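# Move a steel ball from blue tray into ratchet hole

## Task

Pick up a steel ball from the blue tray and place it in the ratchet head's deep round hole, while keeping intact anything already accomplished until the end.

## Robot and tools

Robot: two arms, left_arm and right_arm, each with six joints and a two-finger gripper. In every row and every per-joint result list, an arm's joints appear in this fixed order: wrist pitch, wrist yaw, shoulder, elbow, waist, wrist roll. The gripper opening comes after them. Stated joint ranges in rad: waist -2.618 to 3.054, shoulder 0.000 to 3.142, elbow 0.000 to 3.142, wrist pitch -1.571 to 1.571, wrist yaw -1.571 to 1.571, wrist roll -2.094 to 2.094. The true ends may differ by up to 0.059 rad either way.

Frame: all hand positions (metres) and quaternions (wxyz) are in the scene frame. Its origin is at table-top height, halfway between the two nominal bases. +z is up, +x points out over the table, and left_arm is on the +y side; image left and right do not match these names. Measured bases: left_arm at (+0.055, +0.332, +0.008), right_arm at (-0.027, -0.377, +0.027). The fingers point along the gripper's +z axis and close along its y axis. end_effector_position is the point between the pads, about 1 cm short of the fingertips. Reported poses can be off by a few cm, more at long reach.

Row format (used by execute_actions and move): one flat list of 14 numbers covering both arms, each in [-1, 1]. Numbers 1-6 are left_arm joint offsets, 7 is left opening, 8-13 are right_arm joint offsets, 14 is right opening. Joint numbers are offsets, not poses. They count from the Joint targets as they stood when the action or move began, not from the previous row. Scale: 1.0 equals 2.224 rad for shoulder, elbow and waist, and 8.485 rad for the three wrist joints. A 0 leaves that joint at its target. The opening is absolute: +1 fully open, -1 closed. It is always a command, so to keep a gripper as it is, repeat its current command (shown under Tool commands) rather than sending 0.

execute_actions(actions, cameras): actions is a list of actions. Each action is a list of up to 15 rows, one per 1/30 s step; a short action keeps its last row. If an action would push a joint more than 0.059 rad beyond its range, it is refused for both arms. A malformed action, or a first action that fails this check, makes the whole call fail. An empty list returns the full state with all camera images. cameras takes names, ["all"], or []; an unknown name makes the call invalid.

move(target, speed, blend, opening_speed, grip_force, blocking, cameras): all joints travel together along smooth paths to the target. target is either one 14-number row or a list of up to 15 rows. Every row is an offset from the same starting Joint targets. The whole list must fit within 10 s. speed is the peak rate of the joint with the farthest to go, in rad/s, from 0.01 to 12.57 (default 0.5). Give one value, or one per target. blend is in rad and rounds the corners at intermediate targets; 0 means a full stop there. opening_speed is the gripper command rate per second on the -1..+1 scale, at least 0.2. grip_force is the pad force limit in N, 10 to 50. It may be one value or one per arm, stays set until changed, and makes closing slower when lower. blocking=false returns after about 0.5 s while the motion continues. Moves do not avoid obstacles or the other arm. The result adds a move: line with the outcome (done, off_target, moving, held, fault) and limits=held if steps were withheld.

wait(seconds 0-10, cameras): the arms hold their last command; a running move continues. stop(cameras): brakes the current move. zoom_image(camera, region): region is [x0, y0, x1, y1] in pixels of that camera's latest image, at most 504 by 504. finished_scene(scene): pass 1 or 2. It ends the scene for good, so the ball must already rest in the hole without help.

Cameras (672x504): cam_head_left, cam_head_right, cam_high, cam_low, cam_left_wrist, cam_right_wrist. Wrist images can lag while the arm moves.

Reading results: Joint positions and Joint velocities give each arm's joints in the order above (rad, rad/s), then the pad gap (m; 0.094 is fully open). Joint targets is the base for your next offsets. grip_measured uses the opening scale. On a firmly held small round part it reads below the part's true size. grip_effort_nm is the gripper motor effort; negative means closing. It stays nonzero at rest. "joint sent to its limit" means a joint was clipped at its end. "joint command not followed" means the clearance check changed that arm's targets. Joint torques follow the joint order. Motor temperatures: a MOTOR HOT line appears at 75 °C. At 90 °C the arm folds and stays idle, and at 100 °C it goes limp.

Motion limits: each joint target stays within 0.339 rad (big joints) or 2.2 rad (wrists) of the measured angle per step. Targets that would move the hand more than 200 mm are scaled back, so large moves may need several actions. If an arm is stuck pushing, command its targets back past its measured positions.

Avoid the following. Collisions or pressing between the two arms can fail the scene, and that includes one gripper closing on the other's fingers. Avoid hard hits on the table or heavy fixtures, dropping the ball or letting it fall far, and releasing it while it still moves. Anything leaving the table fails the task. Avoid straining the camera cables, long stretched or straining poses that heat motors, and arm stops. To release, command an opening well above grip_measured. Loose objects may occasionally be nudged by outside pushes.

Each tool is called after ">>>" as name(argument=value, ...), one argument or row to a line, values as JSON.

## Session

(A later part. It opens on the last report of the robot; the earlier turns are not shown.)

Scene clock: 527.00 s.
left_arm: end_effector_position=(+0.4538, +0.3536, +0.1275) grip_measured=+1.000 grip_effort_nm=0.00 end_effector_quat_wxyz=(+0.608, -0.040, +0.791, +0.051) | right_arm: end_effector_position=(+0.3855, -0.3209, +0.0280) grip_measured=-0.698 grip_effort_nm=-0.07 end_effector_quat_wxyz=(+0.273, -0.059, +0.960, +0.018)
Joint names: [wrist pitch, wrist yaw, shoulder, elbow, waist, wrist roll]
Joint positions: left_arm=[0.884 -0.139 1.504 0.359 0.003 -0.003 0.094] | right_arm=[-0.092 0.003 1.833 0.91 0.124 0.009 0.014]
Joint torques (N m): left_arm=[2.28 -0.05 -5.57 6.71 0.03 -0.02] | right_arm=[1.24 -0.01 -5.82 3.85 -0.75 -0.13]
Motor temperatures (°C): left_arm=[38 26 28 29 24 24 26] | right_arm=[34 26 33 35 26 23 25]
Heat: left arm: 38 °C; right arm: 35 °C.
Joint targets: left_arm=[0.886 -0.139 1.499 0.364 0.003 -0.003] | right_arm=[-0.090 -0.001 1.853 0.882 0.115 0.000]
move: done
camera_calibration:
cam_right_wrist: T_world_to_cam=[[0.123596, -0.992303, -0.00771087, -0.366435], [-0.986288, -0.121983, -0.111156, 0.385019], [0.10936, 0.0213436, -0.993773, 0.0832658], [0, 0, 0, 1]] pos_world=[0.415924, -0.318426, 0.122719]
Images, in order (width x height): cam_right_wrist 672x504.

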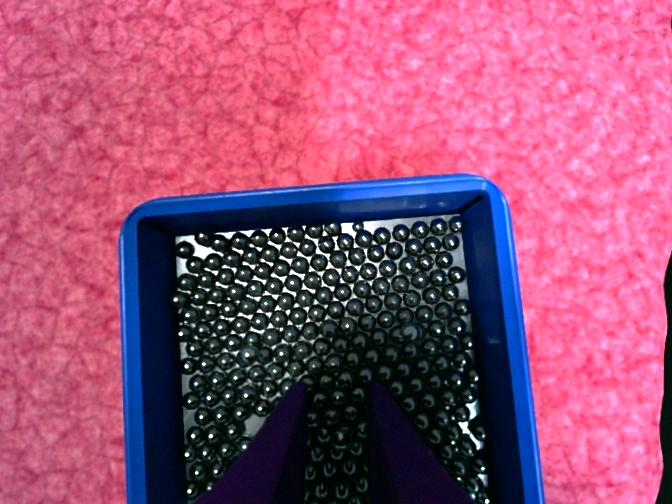

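>>> move(
  target=[0,0,0,0,0,0,1.0,-0.00684,0,-0.0265,0.0315,0.0,0,-0.7],
  speed=0.2,
  cameras=["cam_right_wrist"],
)

>>> zoom_image(
  camera="cam_right_wrist",
  region=[280, 365, 400, 455],
)

Scene clock: 562.10 s.
left_arm: end_effector_position=(+0.4538, +0.3536, +0.1275) grip_measured=+1.000 grip_effort_nm=0.00 end_effector_quat_wxyz=(+0.608, -0.040, +0.791, +0.051) | right_arm: end_effector_position=(+0.3821, -0.3228, +0.0293) grip_measured=-0.698 grip_effort_nm=-0.07 end_effector_quat_wxyz=(+0.263, -0.058, +0.963, +0.017)
Joint names: [wrist pitch, wrist yaw, shoulder, elbow, waist, wrist roll]
Joint positions: left_arm=[0.884 -0.139 1.504 0.359 0.003 -0.003 0.094] | right_arm=[-0.132 0.003 1.826 0.921 0.12 0.009 0.014]
Joint torques (N m): left_arm=[2.29 -0.05 -5.57 6.71 0.03 -0.01] | right_arm=[0.99 -0.02 -9.48 8.81 -0.51 -0.13]
Heat: left arm: 38 °C; right arm: 34 °C.
Joint targets: left_arm=[0.886 -0.139 1.499 0.364 0.003 -0.003] | right_arm=[-0.148 0.000 1.794 0.952 0.115 0.000]
move: done
camera_calibration:
cam_right_wrist: T_world_to_cam=[[0.120033, -0.992741, -0.00758286, -0.36663], [-0.988866, -0.118881, -0.0895052, 0.382945], [0.087954, 0.018242, -0.995957, 0.0922537], [0, 0, 0, 1]] pos_world=[0.414575, -0.320126, 0.123376]
Images, in order (width x height): cam_right_wrist 672x504.

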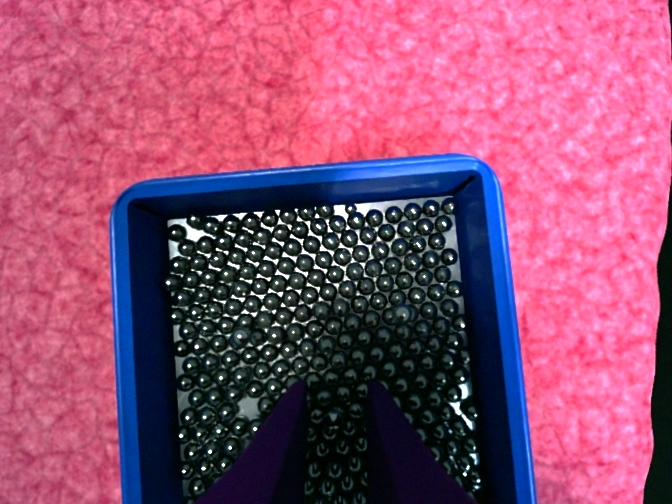

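Scaled by 4.200 from the camera's 672x504 image, which has a finer 960x720 frame.

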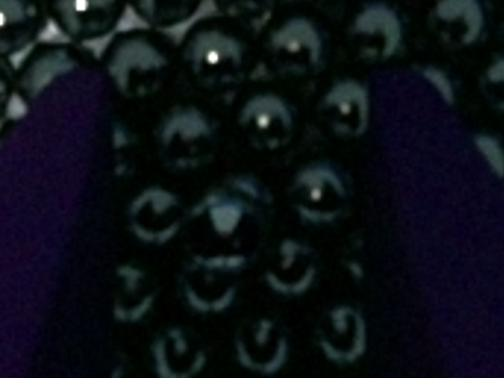

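>>> move(
  target=[0,0,0,0,0,0,1.0,0.0,0,0.0,0.0,0.0056,0,-0.7],
  speed=0.1,
  cameras=["cam_right_wrist"],
)

>>> zoom_image(
  camera="cam_right_wrist",
  region=[280, 365, 400, 455],
)

Scene clock: 588.70 s.
left_arm: end_effector_position=(+0.4538, +0.3536, +0.1275) grip_measured=+1.000 grip_effort_nm=0.00 end_effector_quat_wxyz=(+0.608, -0.040, +0.791, +0.051) | right_arm: end_effector_position=(+0.3820, -0.3228, +0.0293) grip_measured=-0.698 grip_effort_nm=-0.07 end_effector_quat_wxyz=(+0.263, -0.058, +0.963, +0.017)
Joint names: [wrist pitch, wrist yaw, shoulder, elbow, waist, wrist roll]
Joint positions: left_arm=[0.884 -0.139 1.504 0.359 0.003 -0.003 0.094] | right_arm=[-0.133 0.003 1.826 0.921 0.12 0.009 0.014]
Joint torques (N m): left_arm=[2.29 -0.05 -5.59 6.72 0.03 -0.01] | right_arm=[1 -0.02 -9.5 8.9 0.61 -0.13]
Heat: left arm: 38 °C; right arm: 38 °C.
Joint targets: left_arm=[0.886 -0.139 1.499 0.364 0.003 -0.003] | right_arm=[-0.148 0.000 1.794 0.952 0.128 0.000]
move: done
camera_calibration:
cam_right_wrist: T_world_to_cam=[[0.120025, -0.992742, -0.00752015, -0.366722], [-0.988894, -0.118884, -0.0891978, 0.382808], [0.0876565, 0.0181426, -0.995986, 0.0923587], [0, 0, 0, 1]] pos_world=[0.414476, -0.320226, 0.123376]
Images, in order (width x height): cam_right_wrist 672x504.

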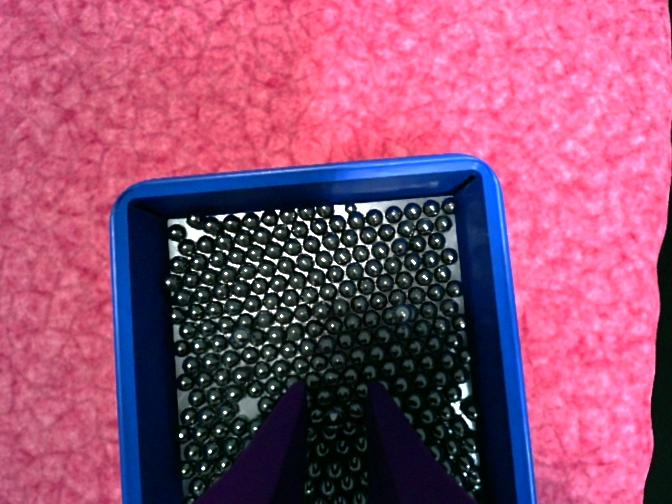

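Scaled by 4.200 from the camera's 672x504 image, which has a finer 960x720 frame.

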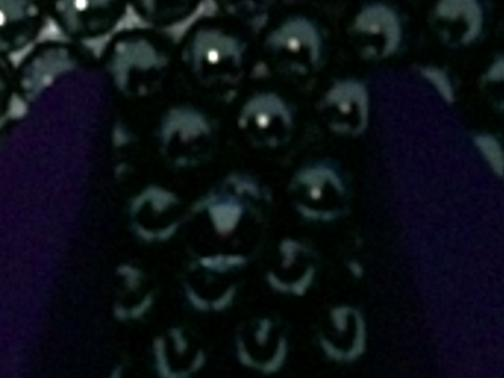

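>>> move(
  target=[0,0,0,0,0,0,1.0,0.0,0,0.0,0.0,0.0,0,-0.82],
  speed=0.1,
  opening_speed=0.2,
  cameras=["cam_right_wrist"],
)

>>> zoom_image(
  camera="cam_right_wrist",
  region=[280, 365, 400, 455],
)

Scene clock: 597.00 s.
left_arm: end_effector_position=(+0.4538, +0.3536, +0.1274) grip_measured=+1.000 grip_effort_nm=0.00 end_effector_quat_wxyz=(+0.608, -0.040, +0.791, +0.051) | right_arm: end_effector_position=(+0.3818, -0.3228, +0.0292) grip_measured=-0.818 grip_effort_nm=-0.08 end_effector_quat_wxyz=(+0.262, -0.058, +0.963, +0.017)
Joint names: [wrist pitch, wrist yaw, shoulder, elbow, waist, wrist roll]
Joint positions: left_arm=[0.884 -0.139 1.504 0.359 0.003 -0.003 0.094] | right_arm=[-0.134 0.003 1.826 0.921 0.12 0.009 0.009]
Joint torques (N m): left_arm=[2.28 -0.05 -5.59 6.71 0.03 -0.01] | right_arm=[0.99 0.01 -9.5 8.88 0.57 -0.15]
Heat: left arm: 38 °C; right arm: 39 °C.
Joint targets: left_arm=[0.886 -0.139 1.499 0.364 0.003 -0.003] | right_arm=[-0.148 0.000 1.794 0.952 0.128 0.000]
move: done
camera_calibration:
cam_right_wrist: T_world_to_cam=[[0.120006, -0.992745, -0.00751772, -0.366705], [-0.988967, -0.11888, -0.088389, 0.382625], [0.086854, 0.018042, -0.996058, 0.0924757], [0, 0, 0, 1]] pos_world=[0.414378, -0.320226, 0.123174]
Images, in order (width x height): cam_right_wrist 672x504.

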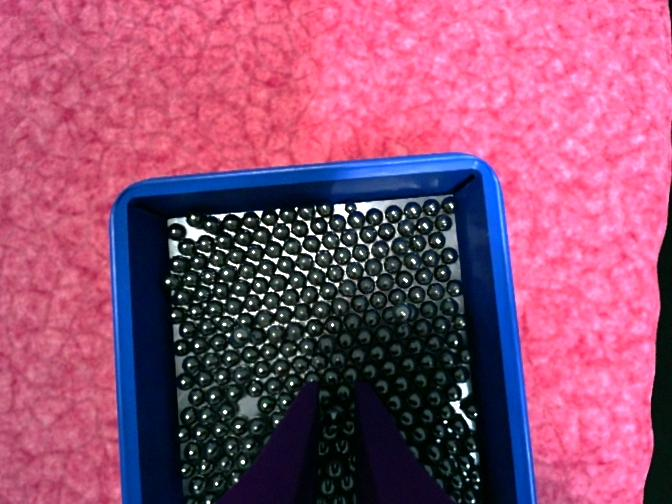

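Scaled by 4.200 from the camera's 672x504 image, which has a finer 960x720 frame.

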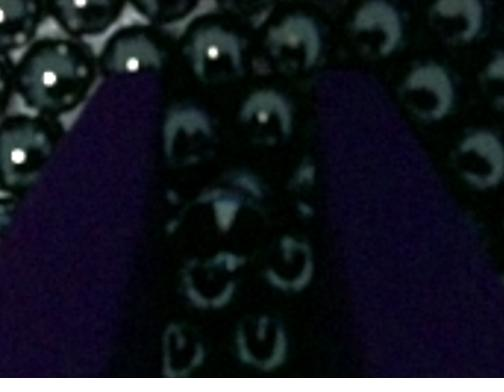

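>>> move(
  target=[0,0,0,0,0,0,1.0,0.0,0,0.0,0.0,0.0,0,-0.88],
  speed=0.1,
  opening_speed=0.2,
  cameras=["cam_right_wrist"],
)

>>> zoom_image(
  camera="cam_right_wrist",
  region=[280, 365, 400, 455],
)

Scene clock: 606.57 s.
left_arm: end_effector_position=(+0.4538, +0.3536, +0.1274) grip_measured=+1.000 grip_effort_nm=0.00 end_effector_quat_wxyz=(+0.608, -0.040, +0.791, +0.051) | right_arm: end_effector_position=(+0.3818, -0.3228, +0.0292) grip_measured=-0.878 grip_effort_nm=-0.08 end_effector_quat_wxyz=(+0.262, -0.058, +0.963, +0.017)
Joint names: [wrist pitch, wrist yaw, shoulder, elbow, waist, wrist roll]
Joint positions: left_arm=[0.884 -0.139 1.504 0.359 0.003 -0.003 0.094] | right_arm=[-0.134 0.003 1.826 0.921 0.12 0.009 0.006]
Joint torques (N m): left_arm=[2.29 -0.05 -5.59 6.72 0.03 -0.01] | right_arm=[1.04 -0.04 -9.46 8.83 0.54 -0.12]
Heat: left arm: 38 °C; right arm: 39 °C.
Joint targets: left_arm=[0.886 -0.139 1.499 0.364 0.003 -0.003] | right_arm=[-0.148 0.000 1.794 0.952 0.128 0.000]
move: done
camera_calibration:
cam_right_wrist: T_world_to_cam=[[0.120006, -0.992745, -0.00751772, -0.366705], [-0.988967, -0.11888, -0.088389, 0.382625], [0.086854, 0.018042, -0.996058, 0.0924757], [0, 0, 0, 1]] pos_world=[0.414378, -0.320226, 0.123174]
Images, in order (width x height): cam_right_wrist 672x504.

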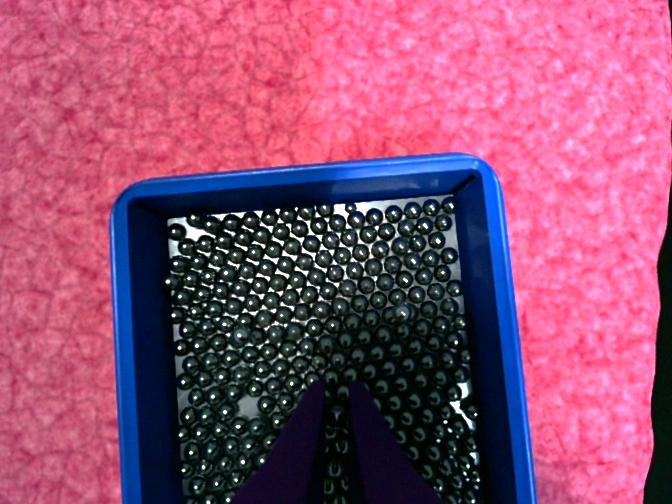

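Scaled by 4.200 from the camera's 672x504 image, which has a finer 960x720 frame.

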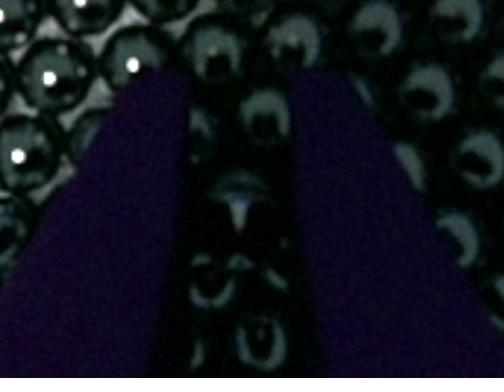

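>>> move(
  target=[0,0,0,0,0,0,1.0,0.0,0,0.0,0.0,0.0,0,-1.0],
  speed=0.1,
  opening_speed=0.2,
  grip_force=20,
  cameras=["cam_right_wrist"],
)

>>> zoom_image(
  camera="cam_right_wrist",
  region=[280, 365, 400, 455],
)

Scene clock: 612.53 s.
left_arm: end_effector_position=(+0.4538, +0.3536, +0.1274) grip_measured=+1.000 grip_effort_nm=0.00 end_effector_quat_wxyz=(+0.608, -0.040, +0.791, +0.051) | right_arm: end_effector_position=(+0.3818, -0.3228, +0.0292) grip_measured=-0.938 grip_effort_nm=-0.45 end_effector_quat_wxyz=(+0.262, -0.058, +0.963, +0.017)
Joint names: [wrist pitch, wrist yaw, shoulder, elbow, waist, wrist roll]
Joint positions: left_arm=[0.884 -0.139 1.504 0.359 0.003 -0.003 0.094] | right_arm=[-0.134 0.003 1.826 0.921 0.12 0.009 0.003]
Joint torques (N m): left_arm=[2.29 -0.05 -5.59 6.72 0.03 -0.01] | right_arm=[1.03 -0.01 -9.44 8.83 0.62 -0.15]
Heat: left arm: 38 °C; right arm: 39 °C.
Joint targets: left_arm=[0.886 -0.139 1.499 0.364 0.003 -0.003] | right_arm=[-0.148 0.000 1.794 0.952 0.128 0.000]
grip_force (N): 20, 20
move: done
camera_calibration:
cam_right_wrist: T_world_to_cam=[[0.120006, -0.992745, -0.00751772, -0.366705], [-0.988967, -0.11888, -0.088389, 0.382625], [0.086854, 0.018042, -0.996058, 0.0924757], [0, 0, 0, 1]] pos_world=[0.414378, -0.320226, 0.123174]
Images, in order (width x height): cam_right_wrist 672x504.

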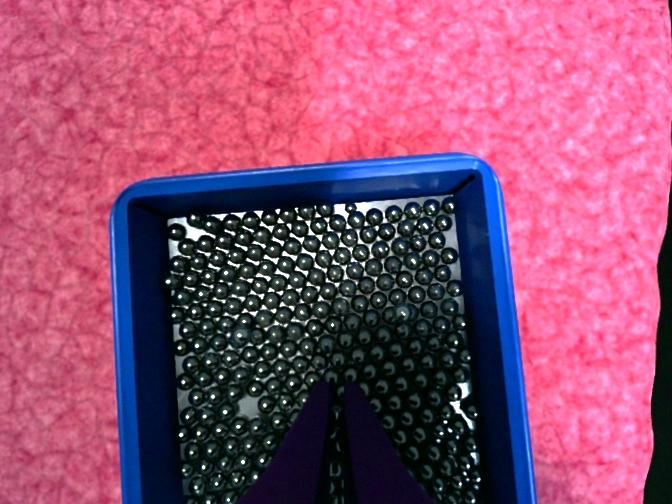

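Scaled by 4.200 from the camera's 672x504 image, which has a finer 960x720 frame.

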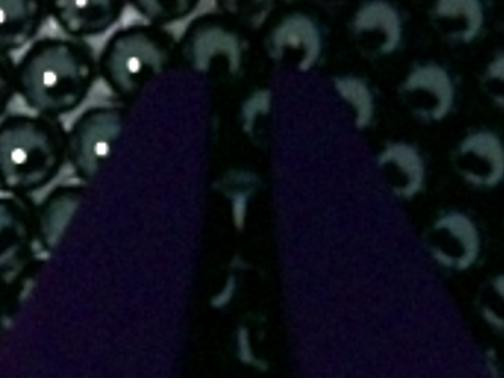

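>>> move(
  target=[0,0,0,0,0,0,1.0,-0.015,0,-0.0243,0.027,0.0,0,-1.0],
  speed=0.15,
  cameras=["cam_right_wrist"],
)

>>> zoom_image(
  camera="cam_right_wrist",
  region=[280, 365, 400, 455],
)

Scene clock: 628.10 s.
left_arm: end_effector_position=(+0.4538, +0.3536, +0.1274) grip_measured=+1.000 grip_effort_nm=0.00 end_effector_quat_wxyz=(+0.608, -0.040, +0.791, +0.051) | right_arm: end_effector_position=(+0.3768, -0.3235, +0.0502) grip_measured=-0.938 grip_effort_nm=-0.46 end_effector_quat_wxyz=(+0.246, -0.058, +0.967, +0.016)
Joint names: [wrist pitch, wrist yaw, shoulder, elbow, waist, wrist roll]
Joint positions: left_arm=[0.884 -0.139 1.504 0.359 0.003 -0.003 0.094] | right_arm=[-0.273 0.003 1.774 0.975 0.12 0.009 0.003]
Joint torques (N m): left_arm=[2.29 -0.05 -5.59 6.71 0.03 -0.01] | right_arm=[1.14 -0.04 -9.48 9.58 0.61 -0.12]
Heat: left arm: 38 °C; right arm: 39 °C.
Joint targets: left_arm=[0.886 -0.139 1.499 0.364 0.003 -0.003] | right_arm=[-0.275 0.000 1.740 1.012 0.128 0.000]
grip_force (N): 20, 20
move: off_target (right_arm); right_arm: the elbow is farthest, 0.037 rad from its target
camera_calibration:
cam_right_wrist: T_world_to_cam=[[0.11975, -0.992778, -0.00718165, -0.366466], [-0.991331, -0.119176, -0.0553149, 0.378607], [0.0540596, 0.0137434, -0.998443, 0.124891], [0, 0, 0, 1]] pos_world=[0.412458, -0.320415, 0.143007]
Images, in order (width x height): cam_right_wrist 672x504.

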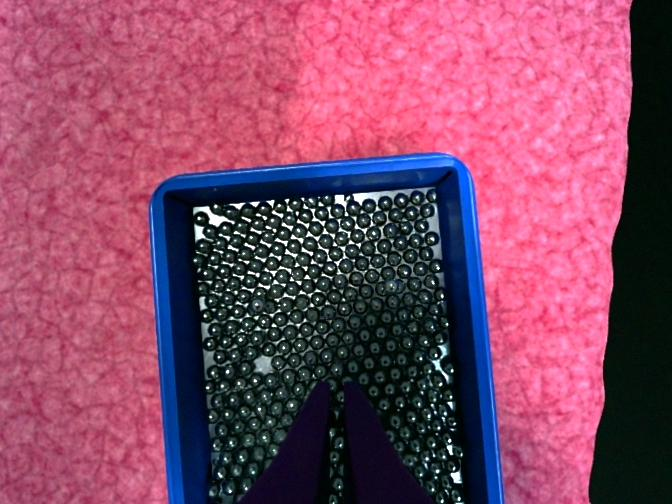

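Scaled by 4.200 from the camera's 672x504 image, which has a finer 960x720 frame.

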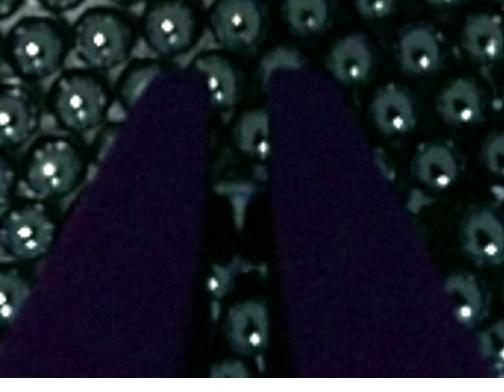

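>>> move(
  target=[
    [0,0,0,0,0,0,1.0,-0.02416,0,-0.0405,0.0486,0.0,0,-1.0],
    [0,0,0,0,0,0,1.0,-0.03005,0,0.0315,0.1398,0.3004,0,-1.0],
  ],
  speed=[0.4, 0.6],
  blend=0.05,
  cameras=["cam_right_wrist", "cam_high"],
)

>>> zoom_image(
  camera="cam_right_wrist",
  region=[280, 365, 400, 455],
)

Scene clock: 674.10 s.
left_arm: end_effector_position=(+0.4538, +0.3536, +0.1274) grip_measured=+1.000 grip_effort_nm=0.00 end_effector_quat_wxyz=(+0.608, -0.040, +0.791, +0.051) | right_arm: end_effector_position=(+0.2820, -0.0515, +0.1173) grip_measured=-0.939 grip_effort_nm=-0.46 end_effector_quat_wxyz=(+0.239, -0.376, +0.889, +0.104)
Joint names: [wrist pitch, wrist yaw, shoulder, elbow, waist, wrist roll]
Joint positions: left_arm=[0.884 -0.139 1.504 0.359 0.003 -0.003 0.094] | right_arm=[-0.527 0 1.798 1.282 0.8 0.008 0.003]
Joint torques (N m): left_arm=[2.29 -0.05 -5.57 6.71 0.03 -0.02] | right_arm=[1.14 0 -6.95 10.69 -0.5 -0.1]
Heat: left arm: 39 °C; right arm: 38 °C.
Joint targets: left_arm=[0.886 -0.139 1.499 0.364 0.003 -0.003] | right_arm=[-0.530 0.000 1.810 1.323 0.796 0.000]
grip_force (N): 20, 20
move: off_target (right_arm); right_arm: the elbow is farthest, 0.041 rad from its target
camera_calibration:
cam_right_wrist: T_world_to_cam=[[0.718592, -0.695376, -0.00888934, -0.238032], [-0.693473, -0.715549, -0.0841718, 0.209401], [0.0521702, 0.0666497, -0.996412, 0.196359], [0, 0, 0, 1]] pos_world=[0.306018, -0.0287717, 0.211164]
Images, in order (width x height): cam_high 672x504, cam_right_wrist 672x504.

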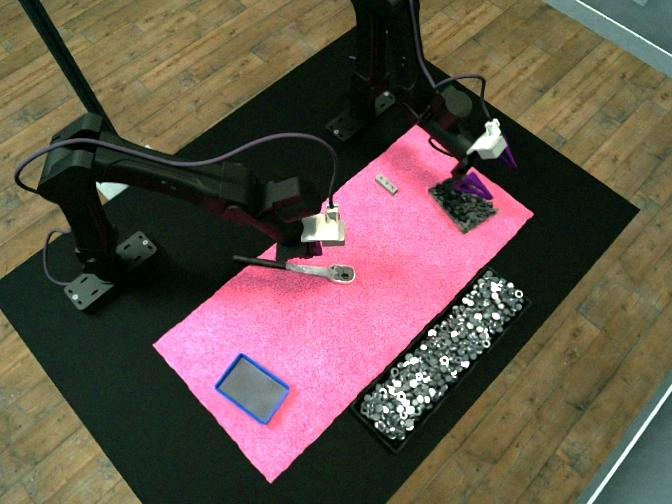

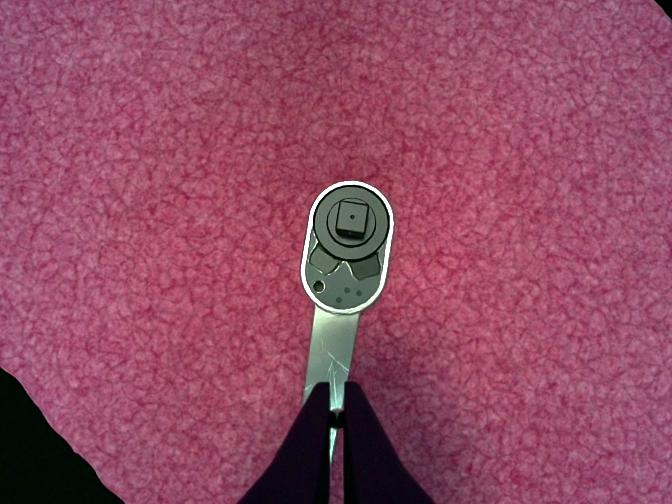

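Scaled by 4.200 from the camera's 672x504 image, which has a finer 960x720 frame.

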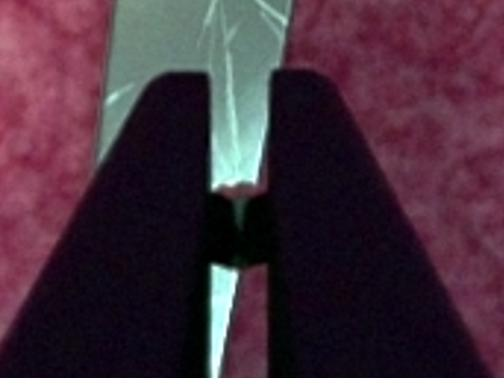

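>>> zoom_image(
  camera="cam_right_wrist",
  region=[290, 170, 410, 320],
)

>>> zoom_image(
  camera="cam_right_wrist",
  region=[298, 255, 368, 315],
)

Scaled by 3.360 from the camera's 672x504 image, which has a finer 960x720 frame.

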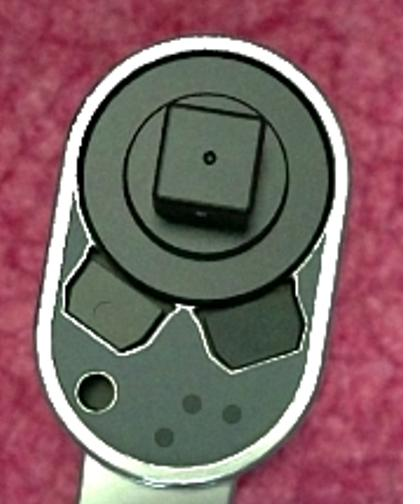

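Scaled by 7.200 from the camera's 672x504 image, which has a finer 960x720 frame.

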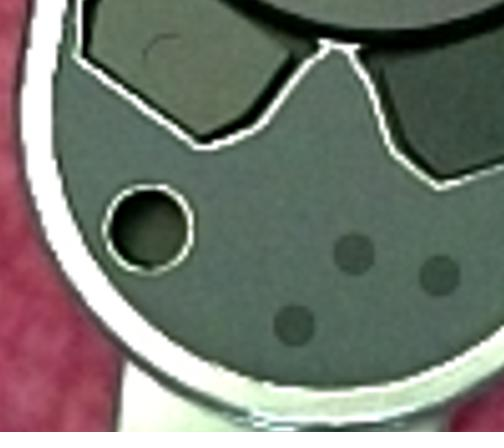

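>>> move(
  target=[0,0,0,0,0,0,1.0,0.02593,0,0.0886,0.0027,0.01142,0,-1.0],
  speed=0.3,
  cameras=["cam_right_wrist"],
)

>>> zoom_image(
  camera="cam_right_wrist",
  region=[270, 340, 410, 445],
)

Scene clock: 727.53 s.
left_arm: end_effector_position=(+0.4538, +0.3536, +0.1274) grip_measured=+1.000 grip_effort_nm=0.00 end_effector_quat_wxyz=(+0.608, -0.040, +0.791, +0.051) | right_arm: end_effector_position=(+0.2979, -0.0231, +0.0539) grip_measured=-0.939 grip_effort_nm=-0.46 end_effector_quat_wxyz=(+0.237, -0.384, +0.886, +0.105)
Joint names: [wrist pitch, wrist yaw, shoulder, elbow, waist, wrist roll]
Joint positions: left_arm=[0.884 -0.139 1.504 0.359 0.003 -0.003 0.094] | right_arm=[-0.333 0 2 1.288 0.817 0.008 0.003]
Joint torques (N m): left_arm=[2.29 -0.05 -5.57 6.72 0.03 -0.01] | right_arm=[1.44 0.01 -8.59 10.37 0.39 -0.13]
Motor temperatures (°C): left_arm=[39 26 28 30 23 24 26] | right_arm=[32 26 36 43 26 23 25]
Heat: left arm: 39 °C; right arm: 43 °C.
Joint targets: left_arm=[0.886 -0.139 1.499 0.364 0.003 -0.003] | right_arm=[-0.311 0.000 2.007 1.329 0.821 0.000]
grip_force (N): 20, 20
move: off_target (right_arm); right_arm: the elbow is farthest, 0.041 rad from its target
camera_calibration:
cam_right_wrist: T_world_to_cam=[[0.730168, -0.683211, -0.00884195, -0.233481], [-0.681488, -0.727271, -0.0815474, 0.231403], [0.0492836, 0.0655689, -0.99663, 0.131296], [0, 0, 0, 1]] pos_world=[0.321708, 0.000166925, 0.147659]
Images, in order (width x height): cam_right_wrist 672x504.

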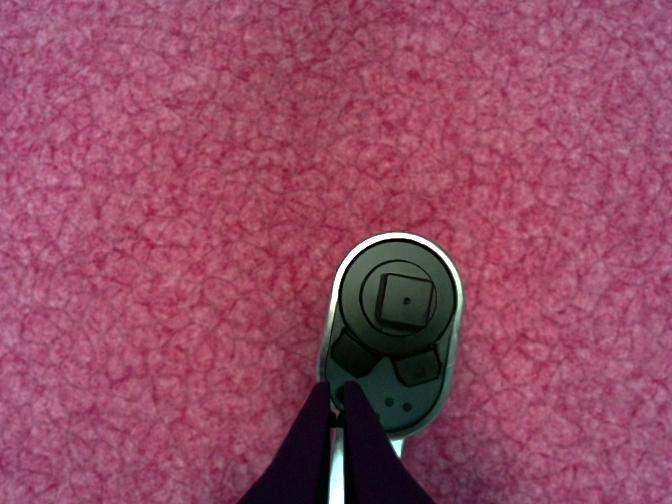

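Scaled by 3.600 from the camera's 672x504 image, which has a finer 960x720 frame.

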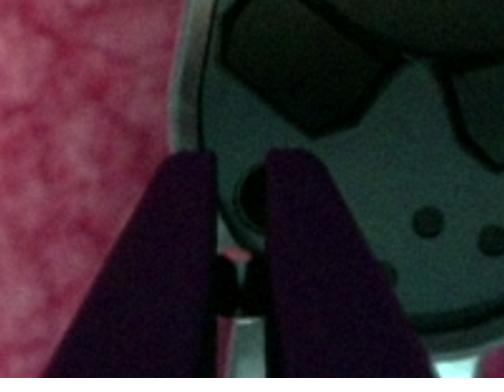

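>>> move(
  target=[0,0,0,0,0,0,1.0,0.004,0,0.0103,-0.0315,-0.0063,0,-1.0],
  speed=0.15,
  cameras=["cam_right_wrist"],
)

>>> zoom_image(
  camera="cam_right_wrist",
  region=[270, 340, 410, 445],
)

Scene clock: 761.40 s.
left_arm: end_effector_position=(+0.4538, +0.3536, +0.1274) grip_measured=+1.000 grip_effort_nm=0.00 end_effector_quat_wxyz=(+0.608, -0.040, +0.791, +0.051) | right_arm: end_effector_position=(+0.3003, -0.0235, +0.0457) grip_measured=-0.939 grip_effort_nm=-0.46 end_effector_quat_wxyz=(+0.239, -0.382, +0.887, +0.105)
Joint names: [wrist pitch, wrist yaw, shoulder, elbow, waist, wrist roll]
Joint positions: left_arm=[0.884 -0.139 1.504 0.359 0.003 -0.003 0.094] | right_arm=[-0.3 0 2.017 1.275 0.812 0.008 0.003]
Joint torques (N m): left_arm=[2.29 -0.04 -5.57 6.71 0.03 -0.01] | right_arm=[1.39 0.02 -8.42 5.34 -0.36 -0.13]
Heat: left arm: 39 °C; right arm: 44 °C.
Joint targets: left_arm=[0.886 -0.139 1.499 0.364 0.003 -0.003] | right_arm=[-0.276 0.000 2.030 1.259 0.807 0.000]
grip_force (N): 20, 20
move: done
camera_calibration:
cam_right_wrist: T_world_to_cam=[[0.727279, -0.686285, -0.00887528, -0.234711], [-0.684378, -0.72416, -0.0849624, 0.233276], [0.0518813, 0.0678655, -0.996345, 0.122276], [0, 0, 0, 1]] pos_world=[0.324006, -0.000447807, 0.139566]
Images, in order (width x height): cam_right_wrist 672x504.

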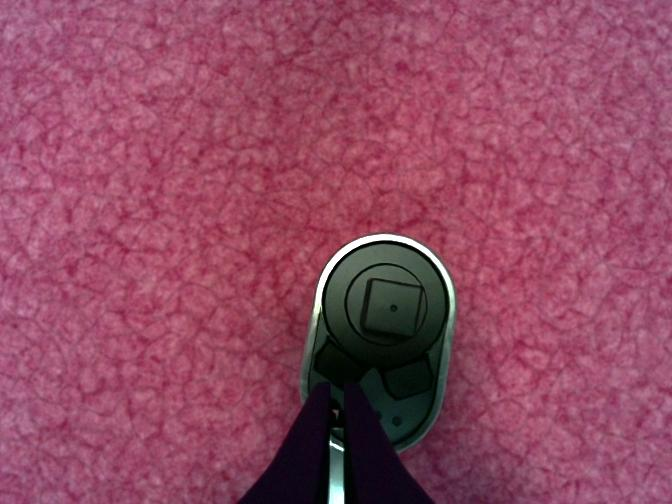

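Scaled by 3.600 from the camera's 672x504 image, which has a finer 960x720 frame.

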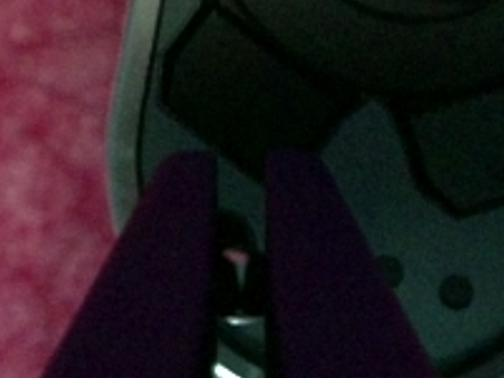

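>>> move(
  target=[0,0,0,0,0,0,1.0,0.0029,0,0.0054,-0.0059,0.005,0,-1.0],
  speed=0.1,
  cameras=["cam_right_wrist"],
)

>>> zoom_image(
  camera="cam_right_wrist",
  region=[270, 340, 410, 445],
)

Scene clock: 809.23 s.
left_arm: end_effector_position=(+0.4538, +0.3536, +0.1274) grip_measured=+1.000 grip_effort_nm=0.00 end_effector_quat_wxyz=(+0.608, -0.040, +0.791, +0.051) | right_arm: end_effector_position=(+0.3002, -0.0237, +0.0389) grip_measured=-0.939 grip_effort_nm=-0.46 end_effector_quat_wxyz=(+0.239, -0.382, +0.887, +0.105)
Joint names: [wrist pitch, wrist yaw, shoulder, elbow, waist, wrist roll]
Joint positions: left_arm=[0.884 -0.139 1.504 0.359 0.003 -0.003 0.094] | right_arm=[-0.275 0 2.029 1.262 0.812 0.008 0.003]
Joint torques (N m): left_arm=[2.29 -0.05 -5.59 6.72 0.03 -0.01] | right_arm=[1.39 0.01 -8.38 5.24 0.5 -0.11]
Heat: left arm: 39 °C; right arm: 39 °C.
Joint targets: left_arm=[0.886 -0.139 1.499 0.364 0.003 -0.003] | right_arm=[-0.252 0.000 2.042 1.246 0.818 0.000]
grip_force (N): 20, 20
move: done
camera_calibration:
cam_right_wrist: T_world_to_cam=[[0.727279, -0.686285, -0.00887528, -0.234763], [-0.684378, -0.72416, -0.0849624, 0.232417], [0.0518813, 0.0678655, -0.996345, 0.115525], [0, 0, 0, 1]] pos_world=[0.323806, -0.000647807, 0.132766]
Images, in order (width x height): cam_right_wrist 672x504.

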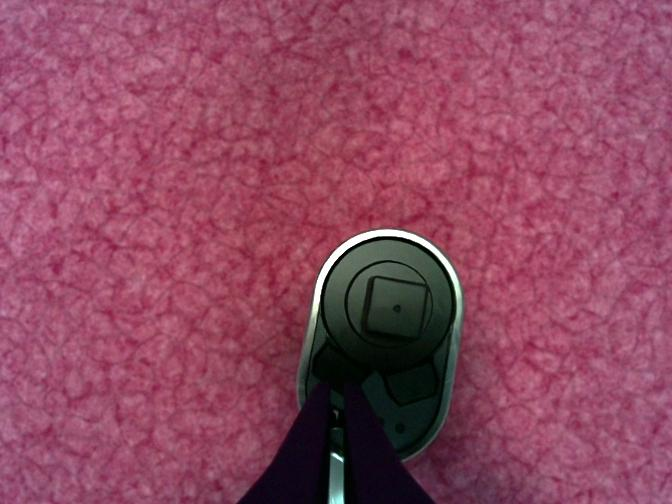

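Scaled by 3.600 from the camera's 672x504 image, which has a finer 960x720 frame.

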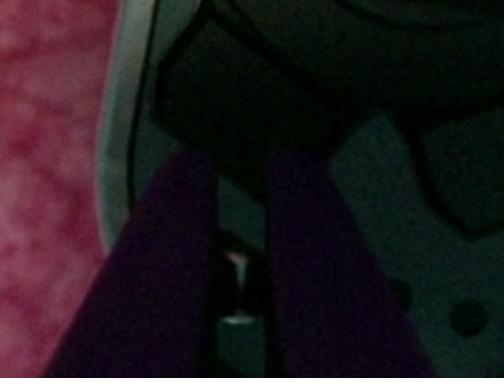

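>>> zoom_image(
  camera="cam_right_wrist",
  region=[322, 385, 352, 445],
)

>>> zoom_image(
  camera="cam_right_wrist",
  region=[372, 405, 412, 445],
)

Scaled by 8.400 from the camera's 672x504 image, which has a finer 960x720 frame.

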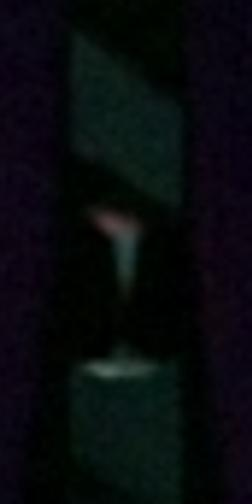

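Scaled by 12.600 from the camera's 672x504 image, which has a finer 960x720 frame.

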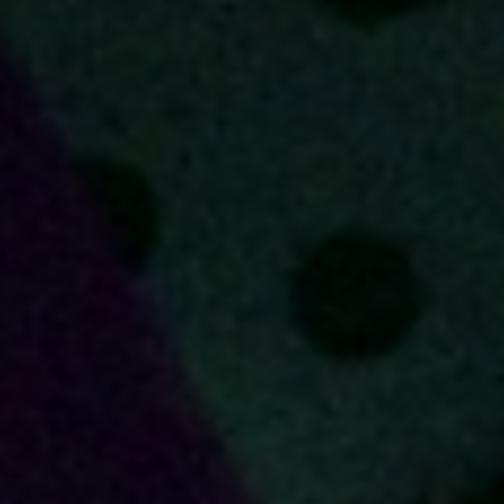

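>>> move(
  target=[0,0,0,0,0,0,1.0,0.0011,0,0.0016,-0.0026,0.0011,0,-1.0],
  speed=0.1,
  cameras=["cam_right_wrist"],
)

>>> zoom_image(
  camera="cam_right_wrist",
  region=[322, 385, 352, 445],
)

>>> zoom_image(
  camera="cam_right_wrist",
  region=[290, 340, 430, 445],
)

Scene clock: 859.93 s.
left_arm: end_effector_position=(+0.4538, +0.3536, +0.1274) grip_measured=+1.000 grip_effort_nm=0.00 end_effector_quat_wxyz=(+0.608, -0.040, +0.791, +0.051) | right_arm: end_effector_position=(+0.3004, -0.0213, +0.0400) grip_measured=-0.939 grip_effort_nm=-0.46 end_effector_quat_wxyz=(+0.243, -0.383, +0.885, +0.107)
Joint names: [wrist pitch, wrist yaw, shoulder, elbow, waist, wrist roll]
Joint positions: left_arm=[0.884 -0.139 1.504 0.359 0.003 -0.003 0.094] | right_arm=[-0.266 0 2.029 1.262 0.815 0.008 0.003]
Joint torques (N m): left_arm=[2.29 -0.04 -5.59 6.72 0.03 -0.01] | right_arm=[1.42 0.02 -8.08 4.77 0.42 -0.11]
Motor temperatures (°C): left_arm=[39 26 28 30 23 24 26] | right_arm=[35 26 40 37 26 23 26]
Heat: left arm: 39 °C; right arm: 40 °C.
Joint targets: left_arm=[0.886 -0.139 1.499 0.364 0.003 -0.003] | right_arm=[-0.243 0.000 2.046 1.241 0.821 0.000]
grip_force (N): 20, 20
move: done
camera_calibration:
cam_right_wrist: T_world_to_cam=[[0.729449, -0.683976, -0.00895686, -0.233917], [-0.681582, -0.725663, -0.0941292, 0.234015], [0.0578825, 0.0747673, -0.99552, 0.114766], [0, 0, 0, 1]] pos_world=[0.323488, 0.00124162, 0.134184]
Images, in order (width x height): cam_right_wrist 672x504.

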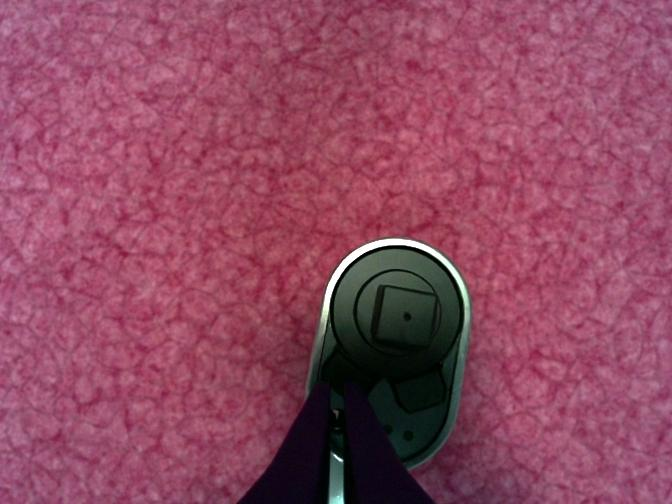

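Scaled by 8.400 from the camera's 672x504 image, which has a finer 960x720 frame.

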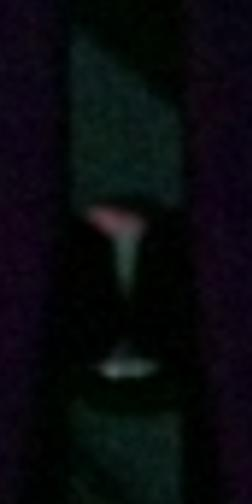

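Scaled by 3.600 from the camera's 672x504 image, which has a finer 960x720 frame.

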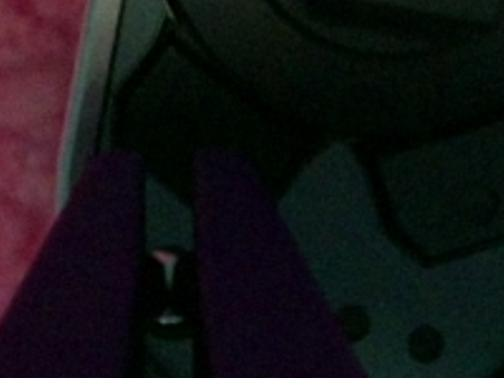

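>>> move(
  target=[0,0,0,0,0,0,1.0,0.0018,0,0.0018,-0.0047,0.0,0,-1.0],
  speed=0.1,
  cameras=["cam_right_wrist"],
)

>>> zoom_image(
  camera="cam_right_wrist",
  region=[322, 385, 352, 445],
)

>>> zoom_image(
  camera="cam_right_wrist",
  region=[290, 340, 430, 445],
)

Scene clock: 915.87 s.
left_arm: end_effector_position=(+0.4538, +0.3536, +0.1274) grip_measured=+1.000 grip_effort_nm=0.00 end_effector_quat_wxyz=(+0.608, -0.040, +0.791, +0.051) | right_arm: end_effector_position=(+0.2986, -0.0233, +0.0339) grip_measured=-0.939 grip_effort_nm=-0.46 end_effector_quat_wxyz=(+0.240, -0.383, +0.886, +0.106)
Joint names: [wrist pitch, wrist yaw, shoulder, elbow, waist, wrist roll]
Joint positions: left_arm=[0.884 -0.139 1.504 0.359 0.003 -0.003 0.094] | right_arm=[-0.251 0 2.035 1.246 0.815 0.008 0.003]
Joint torques (N m): left_arm=[2.29 -0.05 -5.59 6.72 0.03 -0.01] | right_arm=[1.46 0.03 -8.18 5.08 0.4 -0.13]
Heat: left arm: 39 °C; right arm: 40 °C.
Joint targets: left_arm=[0.886 -0.139 1.499 0.364 0.003 -0.003] | right_arm=[-0.227 0.000 2.049 1.230 0.821 0.000]
grip_force (N): 20, 20
move: done
camera_calibration:
cam_right_wrist: T_world_to_cam=[[0.729399, -0.684031, -0.0089437, -0.233958], [-0.68198, -0.726061, -0.0879699, 0.230602], [0.0536804, 0.0702645, -0.996083, 0.11021], [0, 0, 0, 1]] pos_world=[0.321998, -0.000347211, 0.127972]
Images, in order (width x height): cam_right_wrist 672x504.

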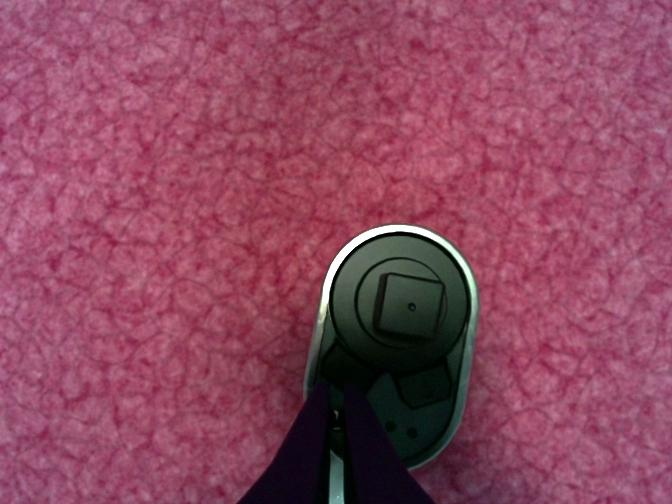

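Scaled by 8.400 from the camera's 672x504 image, which has a finer 960x720 frame.

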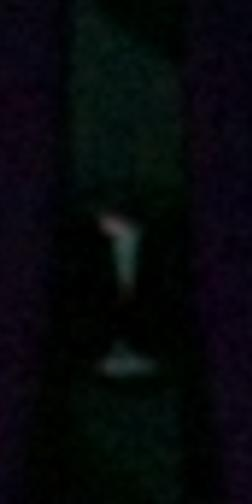

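Scaled by 3.600 from the camera's 672x504 image, which has a finer 960x720 frame.

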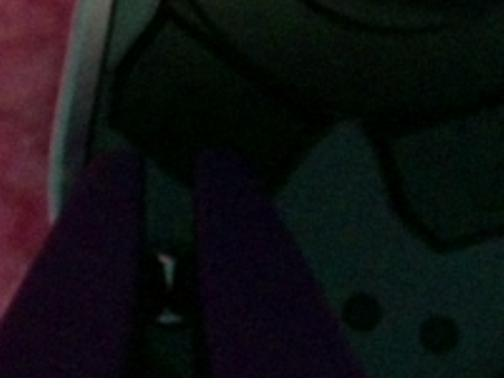

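>>> move(
  target=[0,0,0,0,0,0,1.0,0.0024,0,0.0006,-0.0058,0.0,0,-1.0],
  speed=0.1,
  cameras=["cam_right_wrist"],
)

>>> zoom_image(
  camera="cam_right_wrist",
  region=[322, 385, 352, 445],
)

>>> zoom_image(
  camera="cam_right_wrist",
  region=[290, 340, 430, 445],
)

Scene clock: 944.43 s.
left_arm: end_effector_position=(+0.4538, +0.3536, +0.1274) grip_measured=+1.000 grip_effort_nm=0.00 end_effector_quat_wxyz=(+0.608, -0.040, +0.791, +0.051) | right_arm: end_effector_position=(+0.2989, -0.0230, +0.0326) grip_measured=-0.939 grip_effort_nm=-0.46 end_effector_quat_wxyz=(+0.244, -0.383, +0.884, +0.108)
Joint names: [wrist pitch, wrist yaw, shoulder, elbow, waist, wrist roll]
Joint positions: left_arm=[0.884 -0.139 1.504 0.359 0.003 -0.003 0.094] | right_arm=[-0.23 0 2.035 1.235 0.815 0.008 0.003]
Joint torques (N m): left_arm=[2.29 -0.05 -5.59 6.71 0.03 -0.02] | right_arm=[1.39 -0.01 -8.1 5.04 0.38 -0.11]
Heat: left arm: 39 °C; right arm: 40 °C.
Joint targets: left_arm=[0.886 -0.139 1.499 0.364 0.003 -0.003] | right_arm=[-0.207 0.000 2.051 1.217 0.821 0.000]
grip_force (N): 20, 20
move: done
camera_calibration:
cam_right_wrist: T_world_to_cam=[[0.729477, -0.683946, -0.00900161, -0.233972], [-0.681379, -0.725461, -0.0971038, 0.231028], [0.0598834, 0.0769685, -0.995234, 0.107073], [0, 0, 0, 1]] pos_world=[0.321683, -0.000663846, 0.12689]
Images, in order (width x height): cam_right_wrist 672x504.

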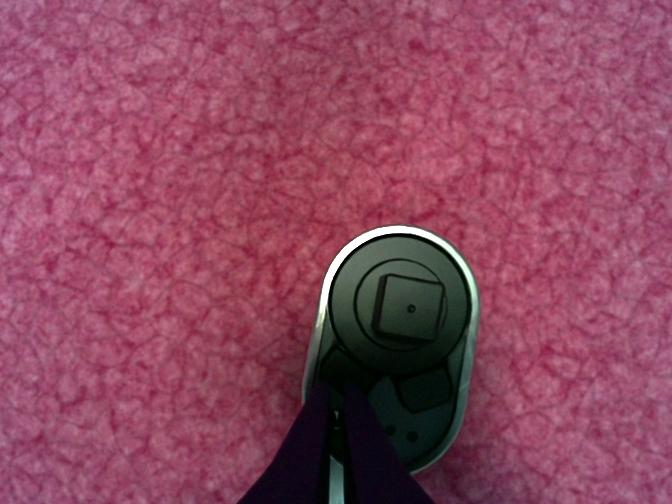

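Scaled by 8.400 from the camera's 672x504 image, which has a finer 960x720 frame.

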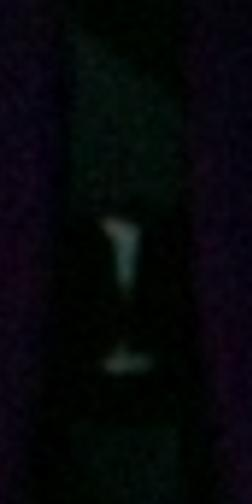

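Scaled by 3.600 from the camera's 672x504 image, which has a finer 960x720 frame.

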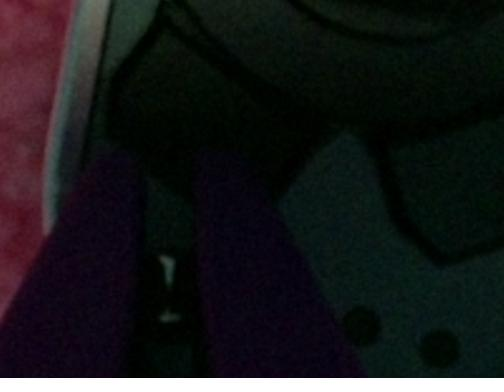

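>>> execute_actions(
  actions=[],
  cameras=["cam_right_wrist"],
)

Scene clock: 976.23 s.
left_arm: end_effector_position=(+0.4538, +0.3536, +0.1274) grip_measured=+1.000 grip_effort_nm=0.00 end_effector_quat_wxyz=(+0.608, -0.040, +0.791, +0.051) | right_arm: end_effector_position=(+0.2989, -0.0230, +0.0326) grip_measured=-0.939 grip_effort_nm=-0.46 end_effector_quat_wxyz=(+0.244, -0.383, +0.884, +0.108)
Joint names: [wrist pitch, wrist yaw, shoulder, elbow, waist, wrist roll]
Joint positions: left_arm=[0.884 -0.139 1.504 0.359 0.003 -0.003 0.094] | right_arm=[-0.23 0 2.035 1.235 0.815 0.008 0.003]
Joint velocities: within noise
Joint torques (N m): left_arm=[2.29 -0.05 -5.59 6.72 0.03 -0.02] | right_arm=[1.43 0 -8.12 5.07 0.49 -0.13]
Motor temperatures (°C): left_arm=[39 26 28 30 23 24 26] | right_arm=[36 26 40 37 26 23 26]
Heat: left arm: 39 °C; right arm: 40 °C.
Joint targets: left_arm=[0.886 -0.139 1.499 0.364 0.003 -0.003] | right_arm=[-0.207 0.000 2.051 1.217 0.821 0.000]
Tool commands: left_gripper/opening=+1.0 right_gripper/opening=-1.0
grip_force (N): 20, 20
camera_calibration:
cam_right_wrist: T_world_to_cam=[[0.729477, -0.683946, -0.00900161, -0.233972], [-0.681379, -0.725461, -0.0971038, 0.231028], [0.0598834, 0.0769685, -0.995234, 0.107073], [0, 0, 0, 1]] pos_world=[0.321683, -0.000663846, 0.12689]
Images, in order (width x height): cam_right_wrist 672x504.

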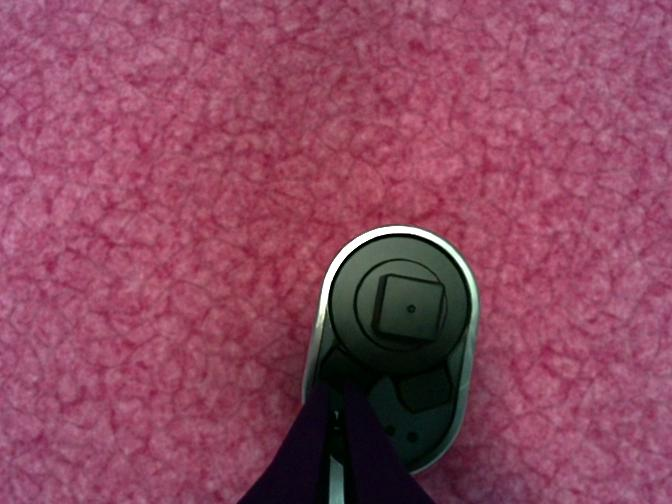

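>>> zoom_image(
  camera="cam_right_wrist",
  region=[312, 390, 362, 440],
)

>>> zoom_image(
  camera="cam_right_wrist",
  region=[290, 340, 470, 475],
)

Scaled by 10.080 from the camera's 672x504 image, which has a finer 960x720 frame.

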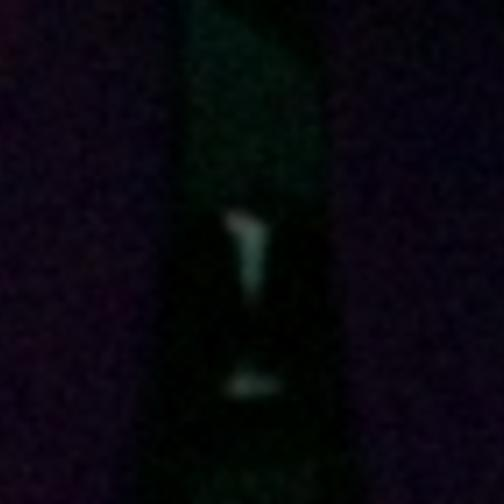

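Scaled by 2.800 from the camera's 672x504 image, which has a finer 960x720 frame.

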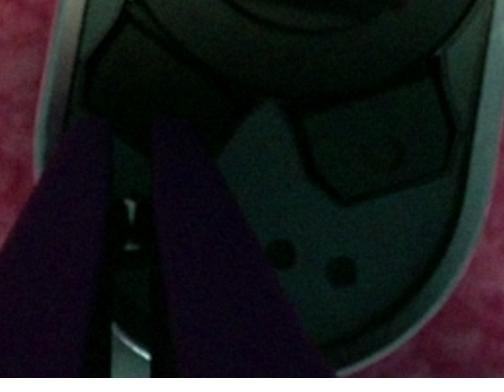

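>>> zoom_image(
  camera="cam_right_wrist",
  region=[324, 402, 350, 428],
)

>>> zoom_image(
  camera="cam_right_wrist",
  region=[324, 420, 350, 446],
)

>>> zoom_image(
  camera="cam_right_wrist",
  region=[380, 410, 440, 470],
)

Scaled by 19.385 from the camera's 672x504 image, which has a finer 960x720 frame.

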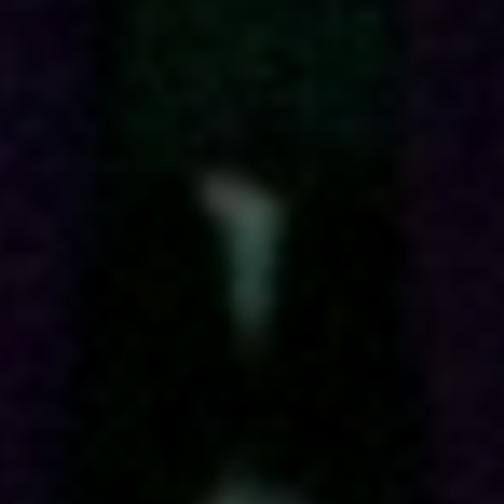

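Scaled by 19.385 from the camera's 672x504 image, which has a finer 960x720 frame.

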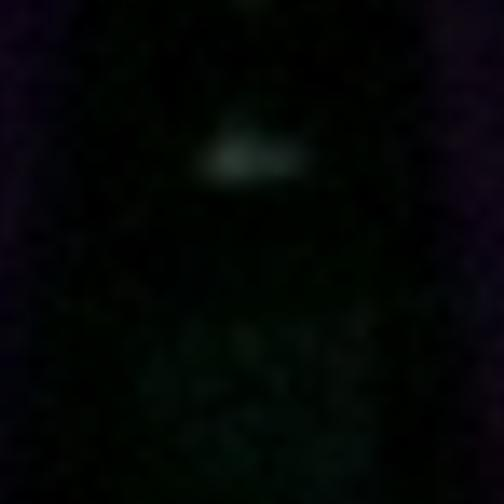

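Scaled by 8.400 from the camera's 672x504 image, which has a finer 960x720 frame.

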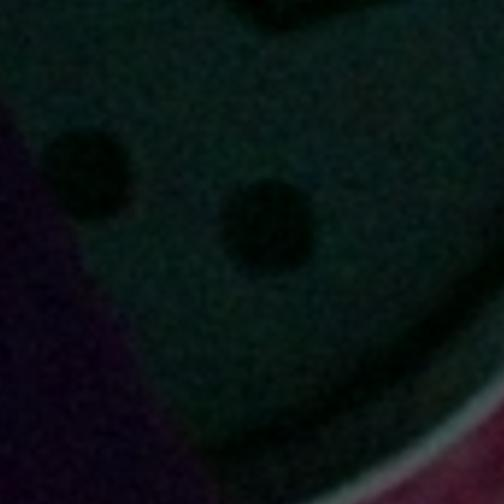

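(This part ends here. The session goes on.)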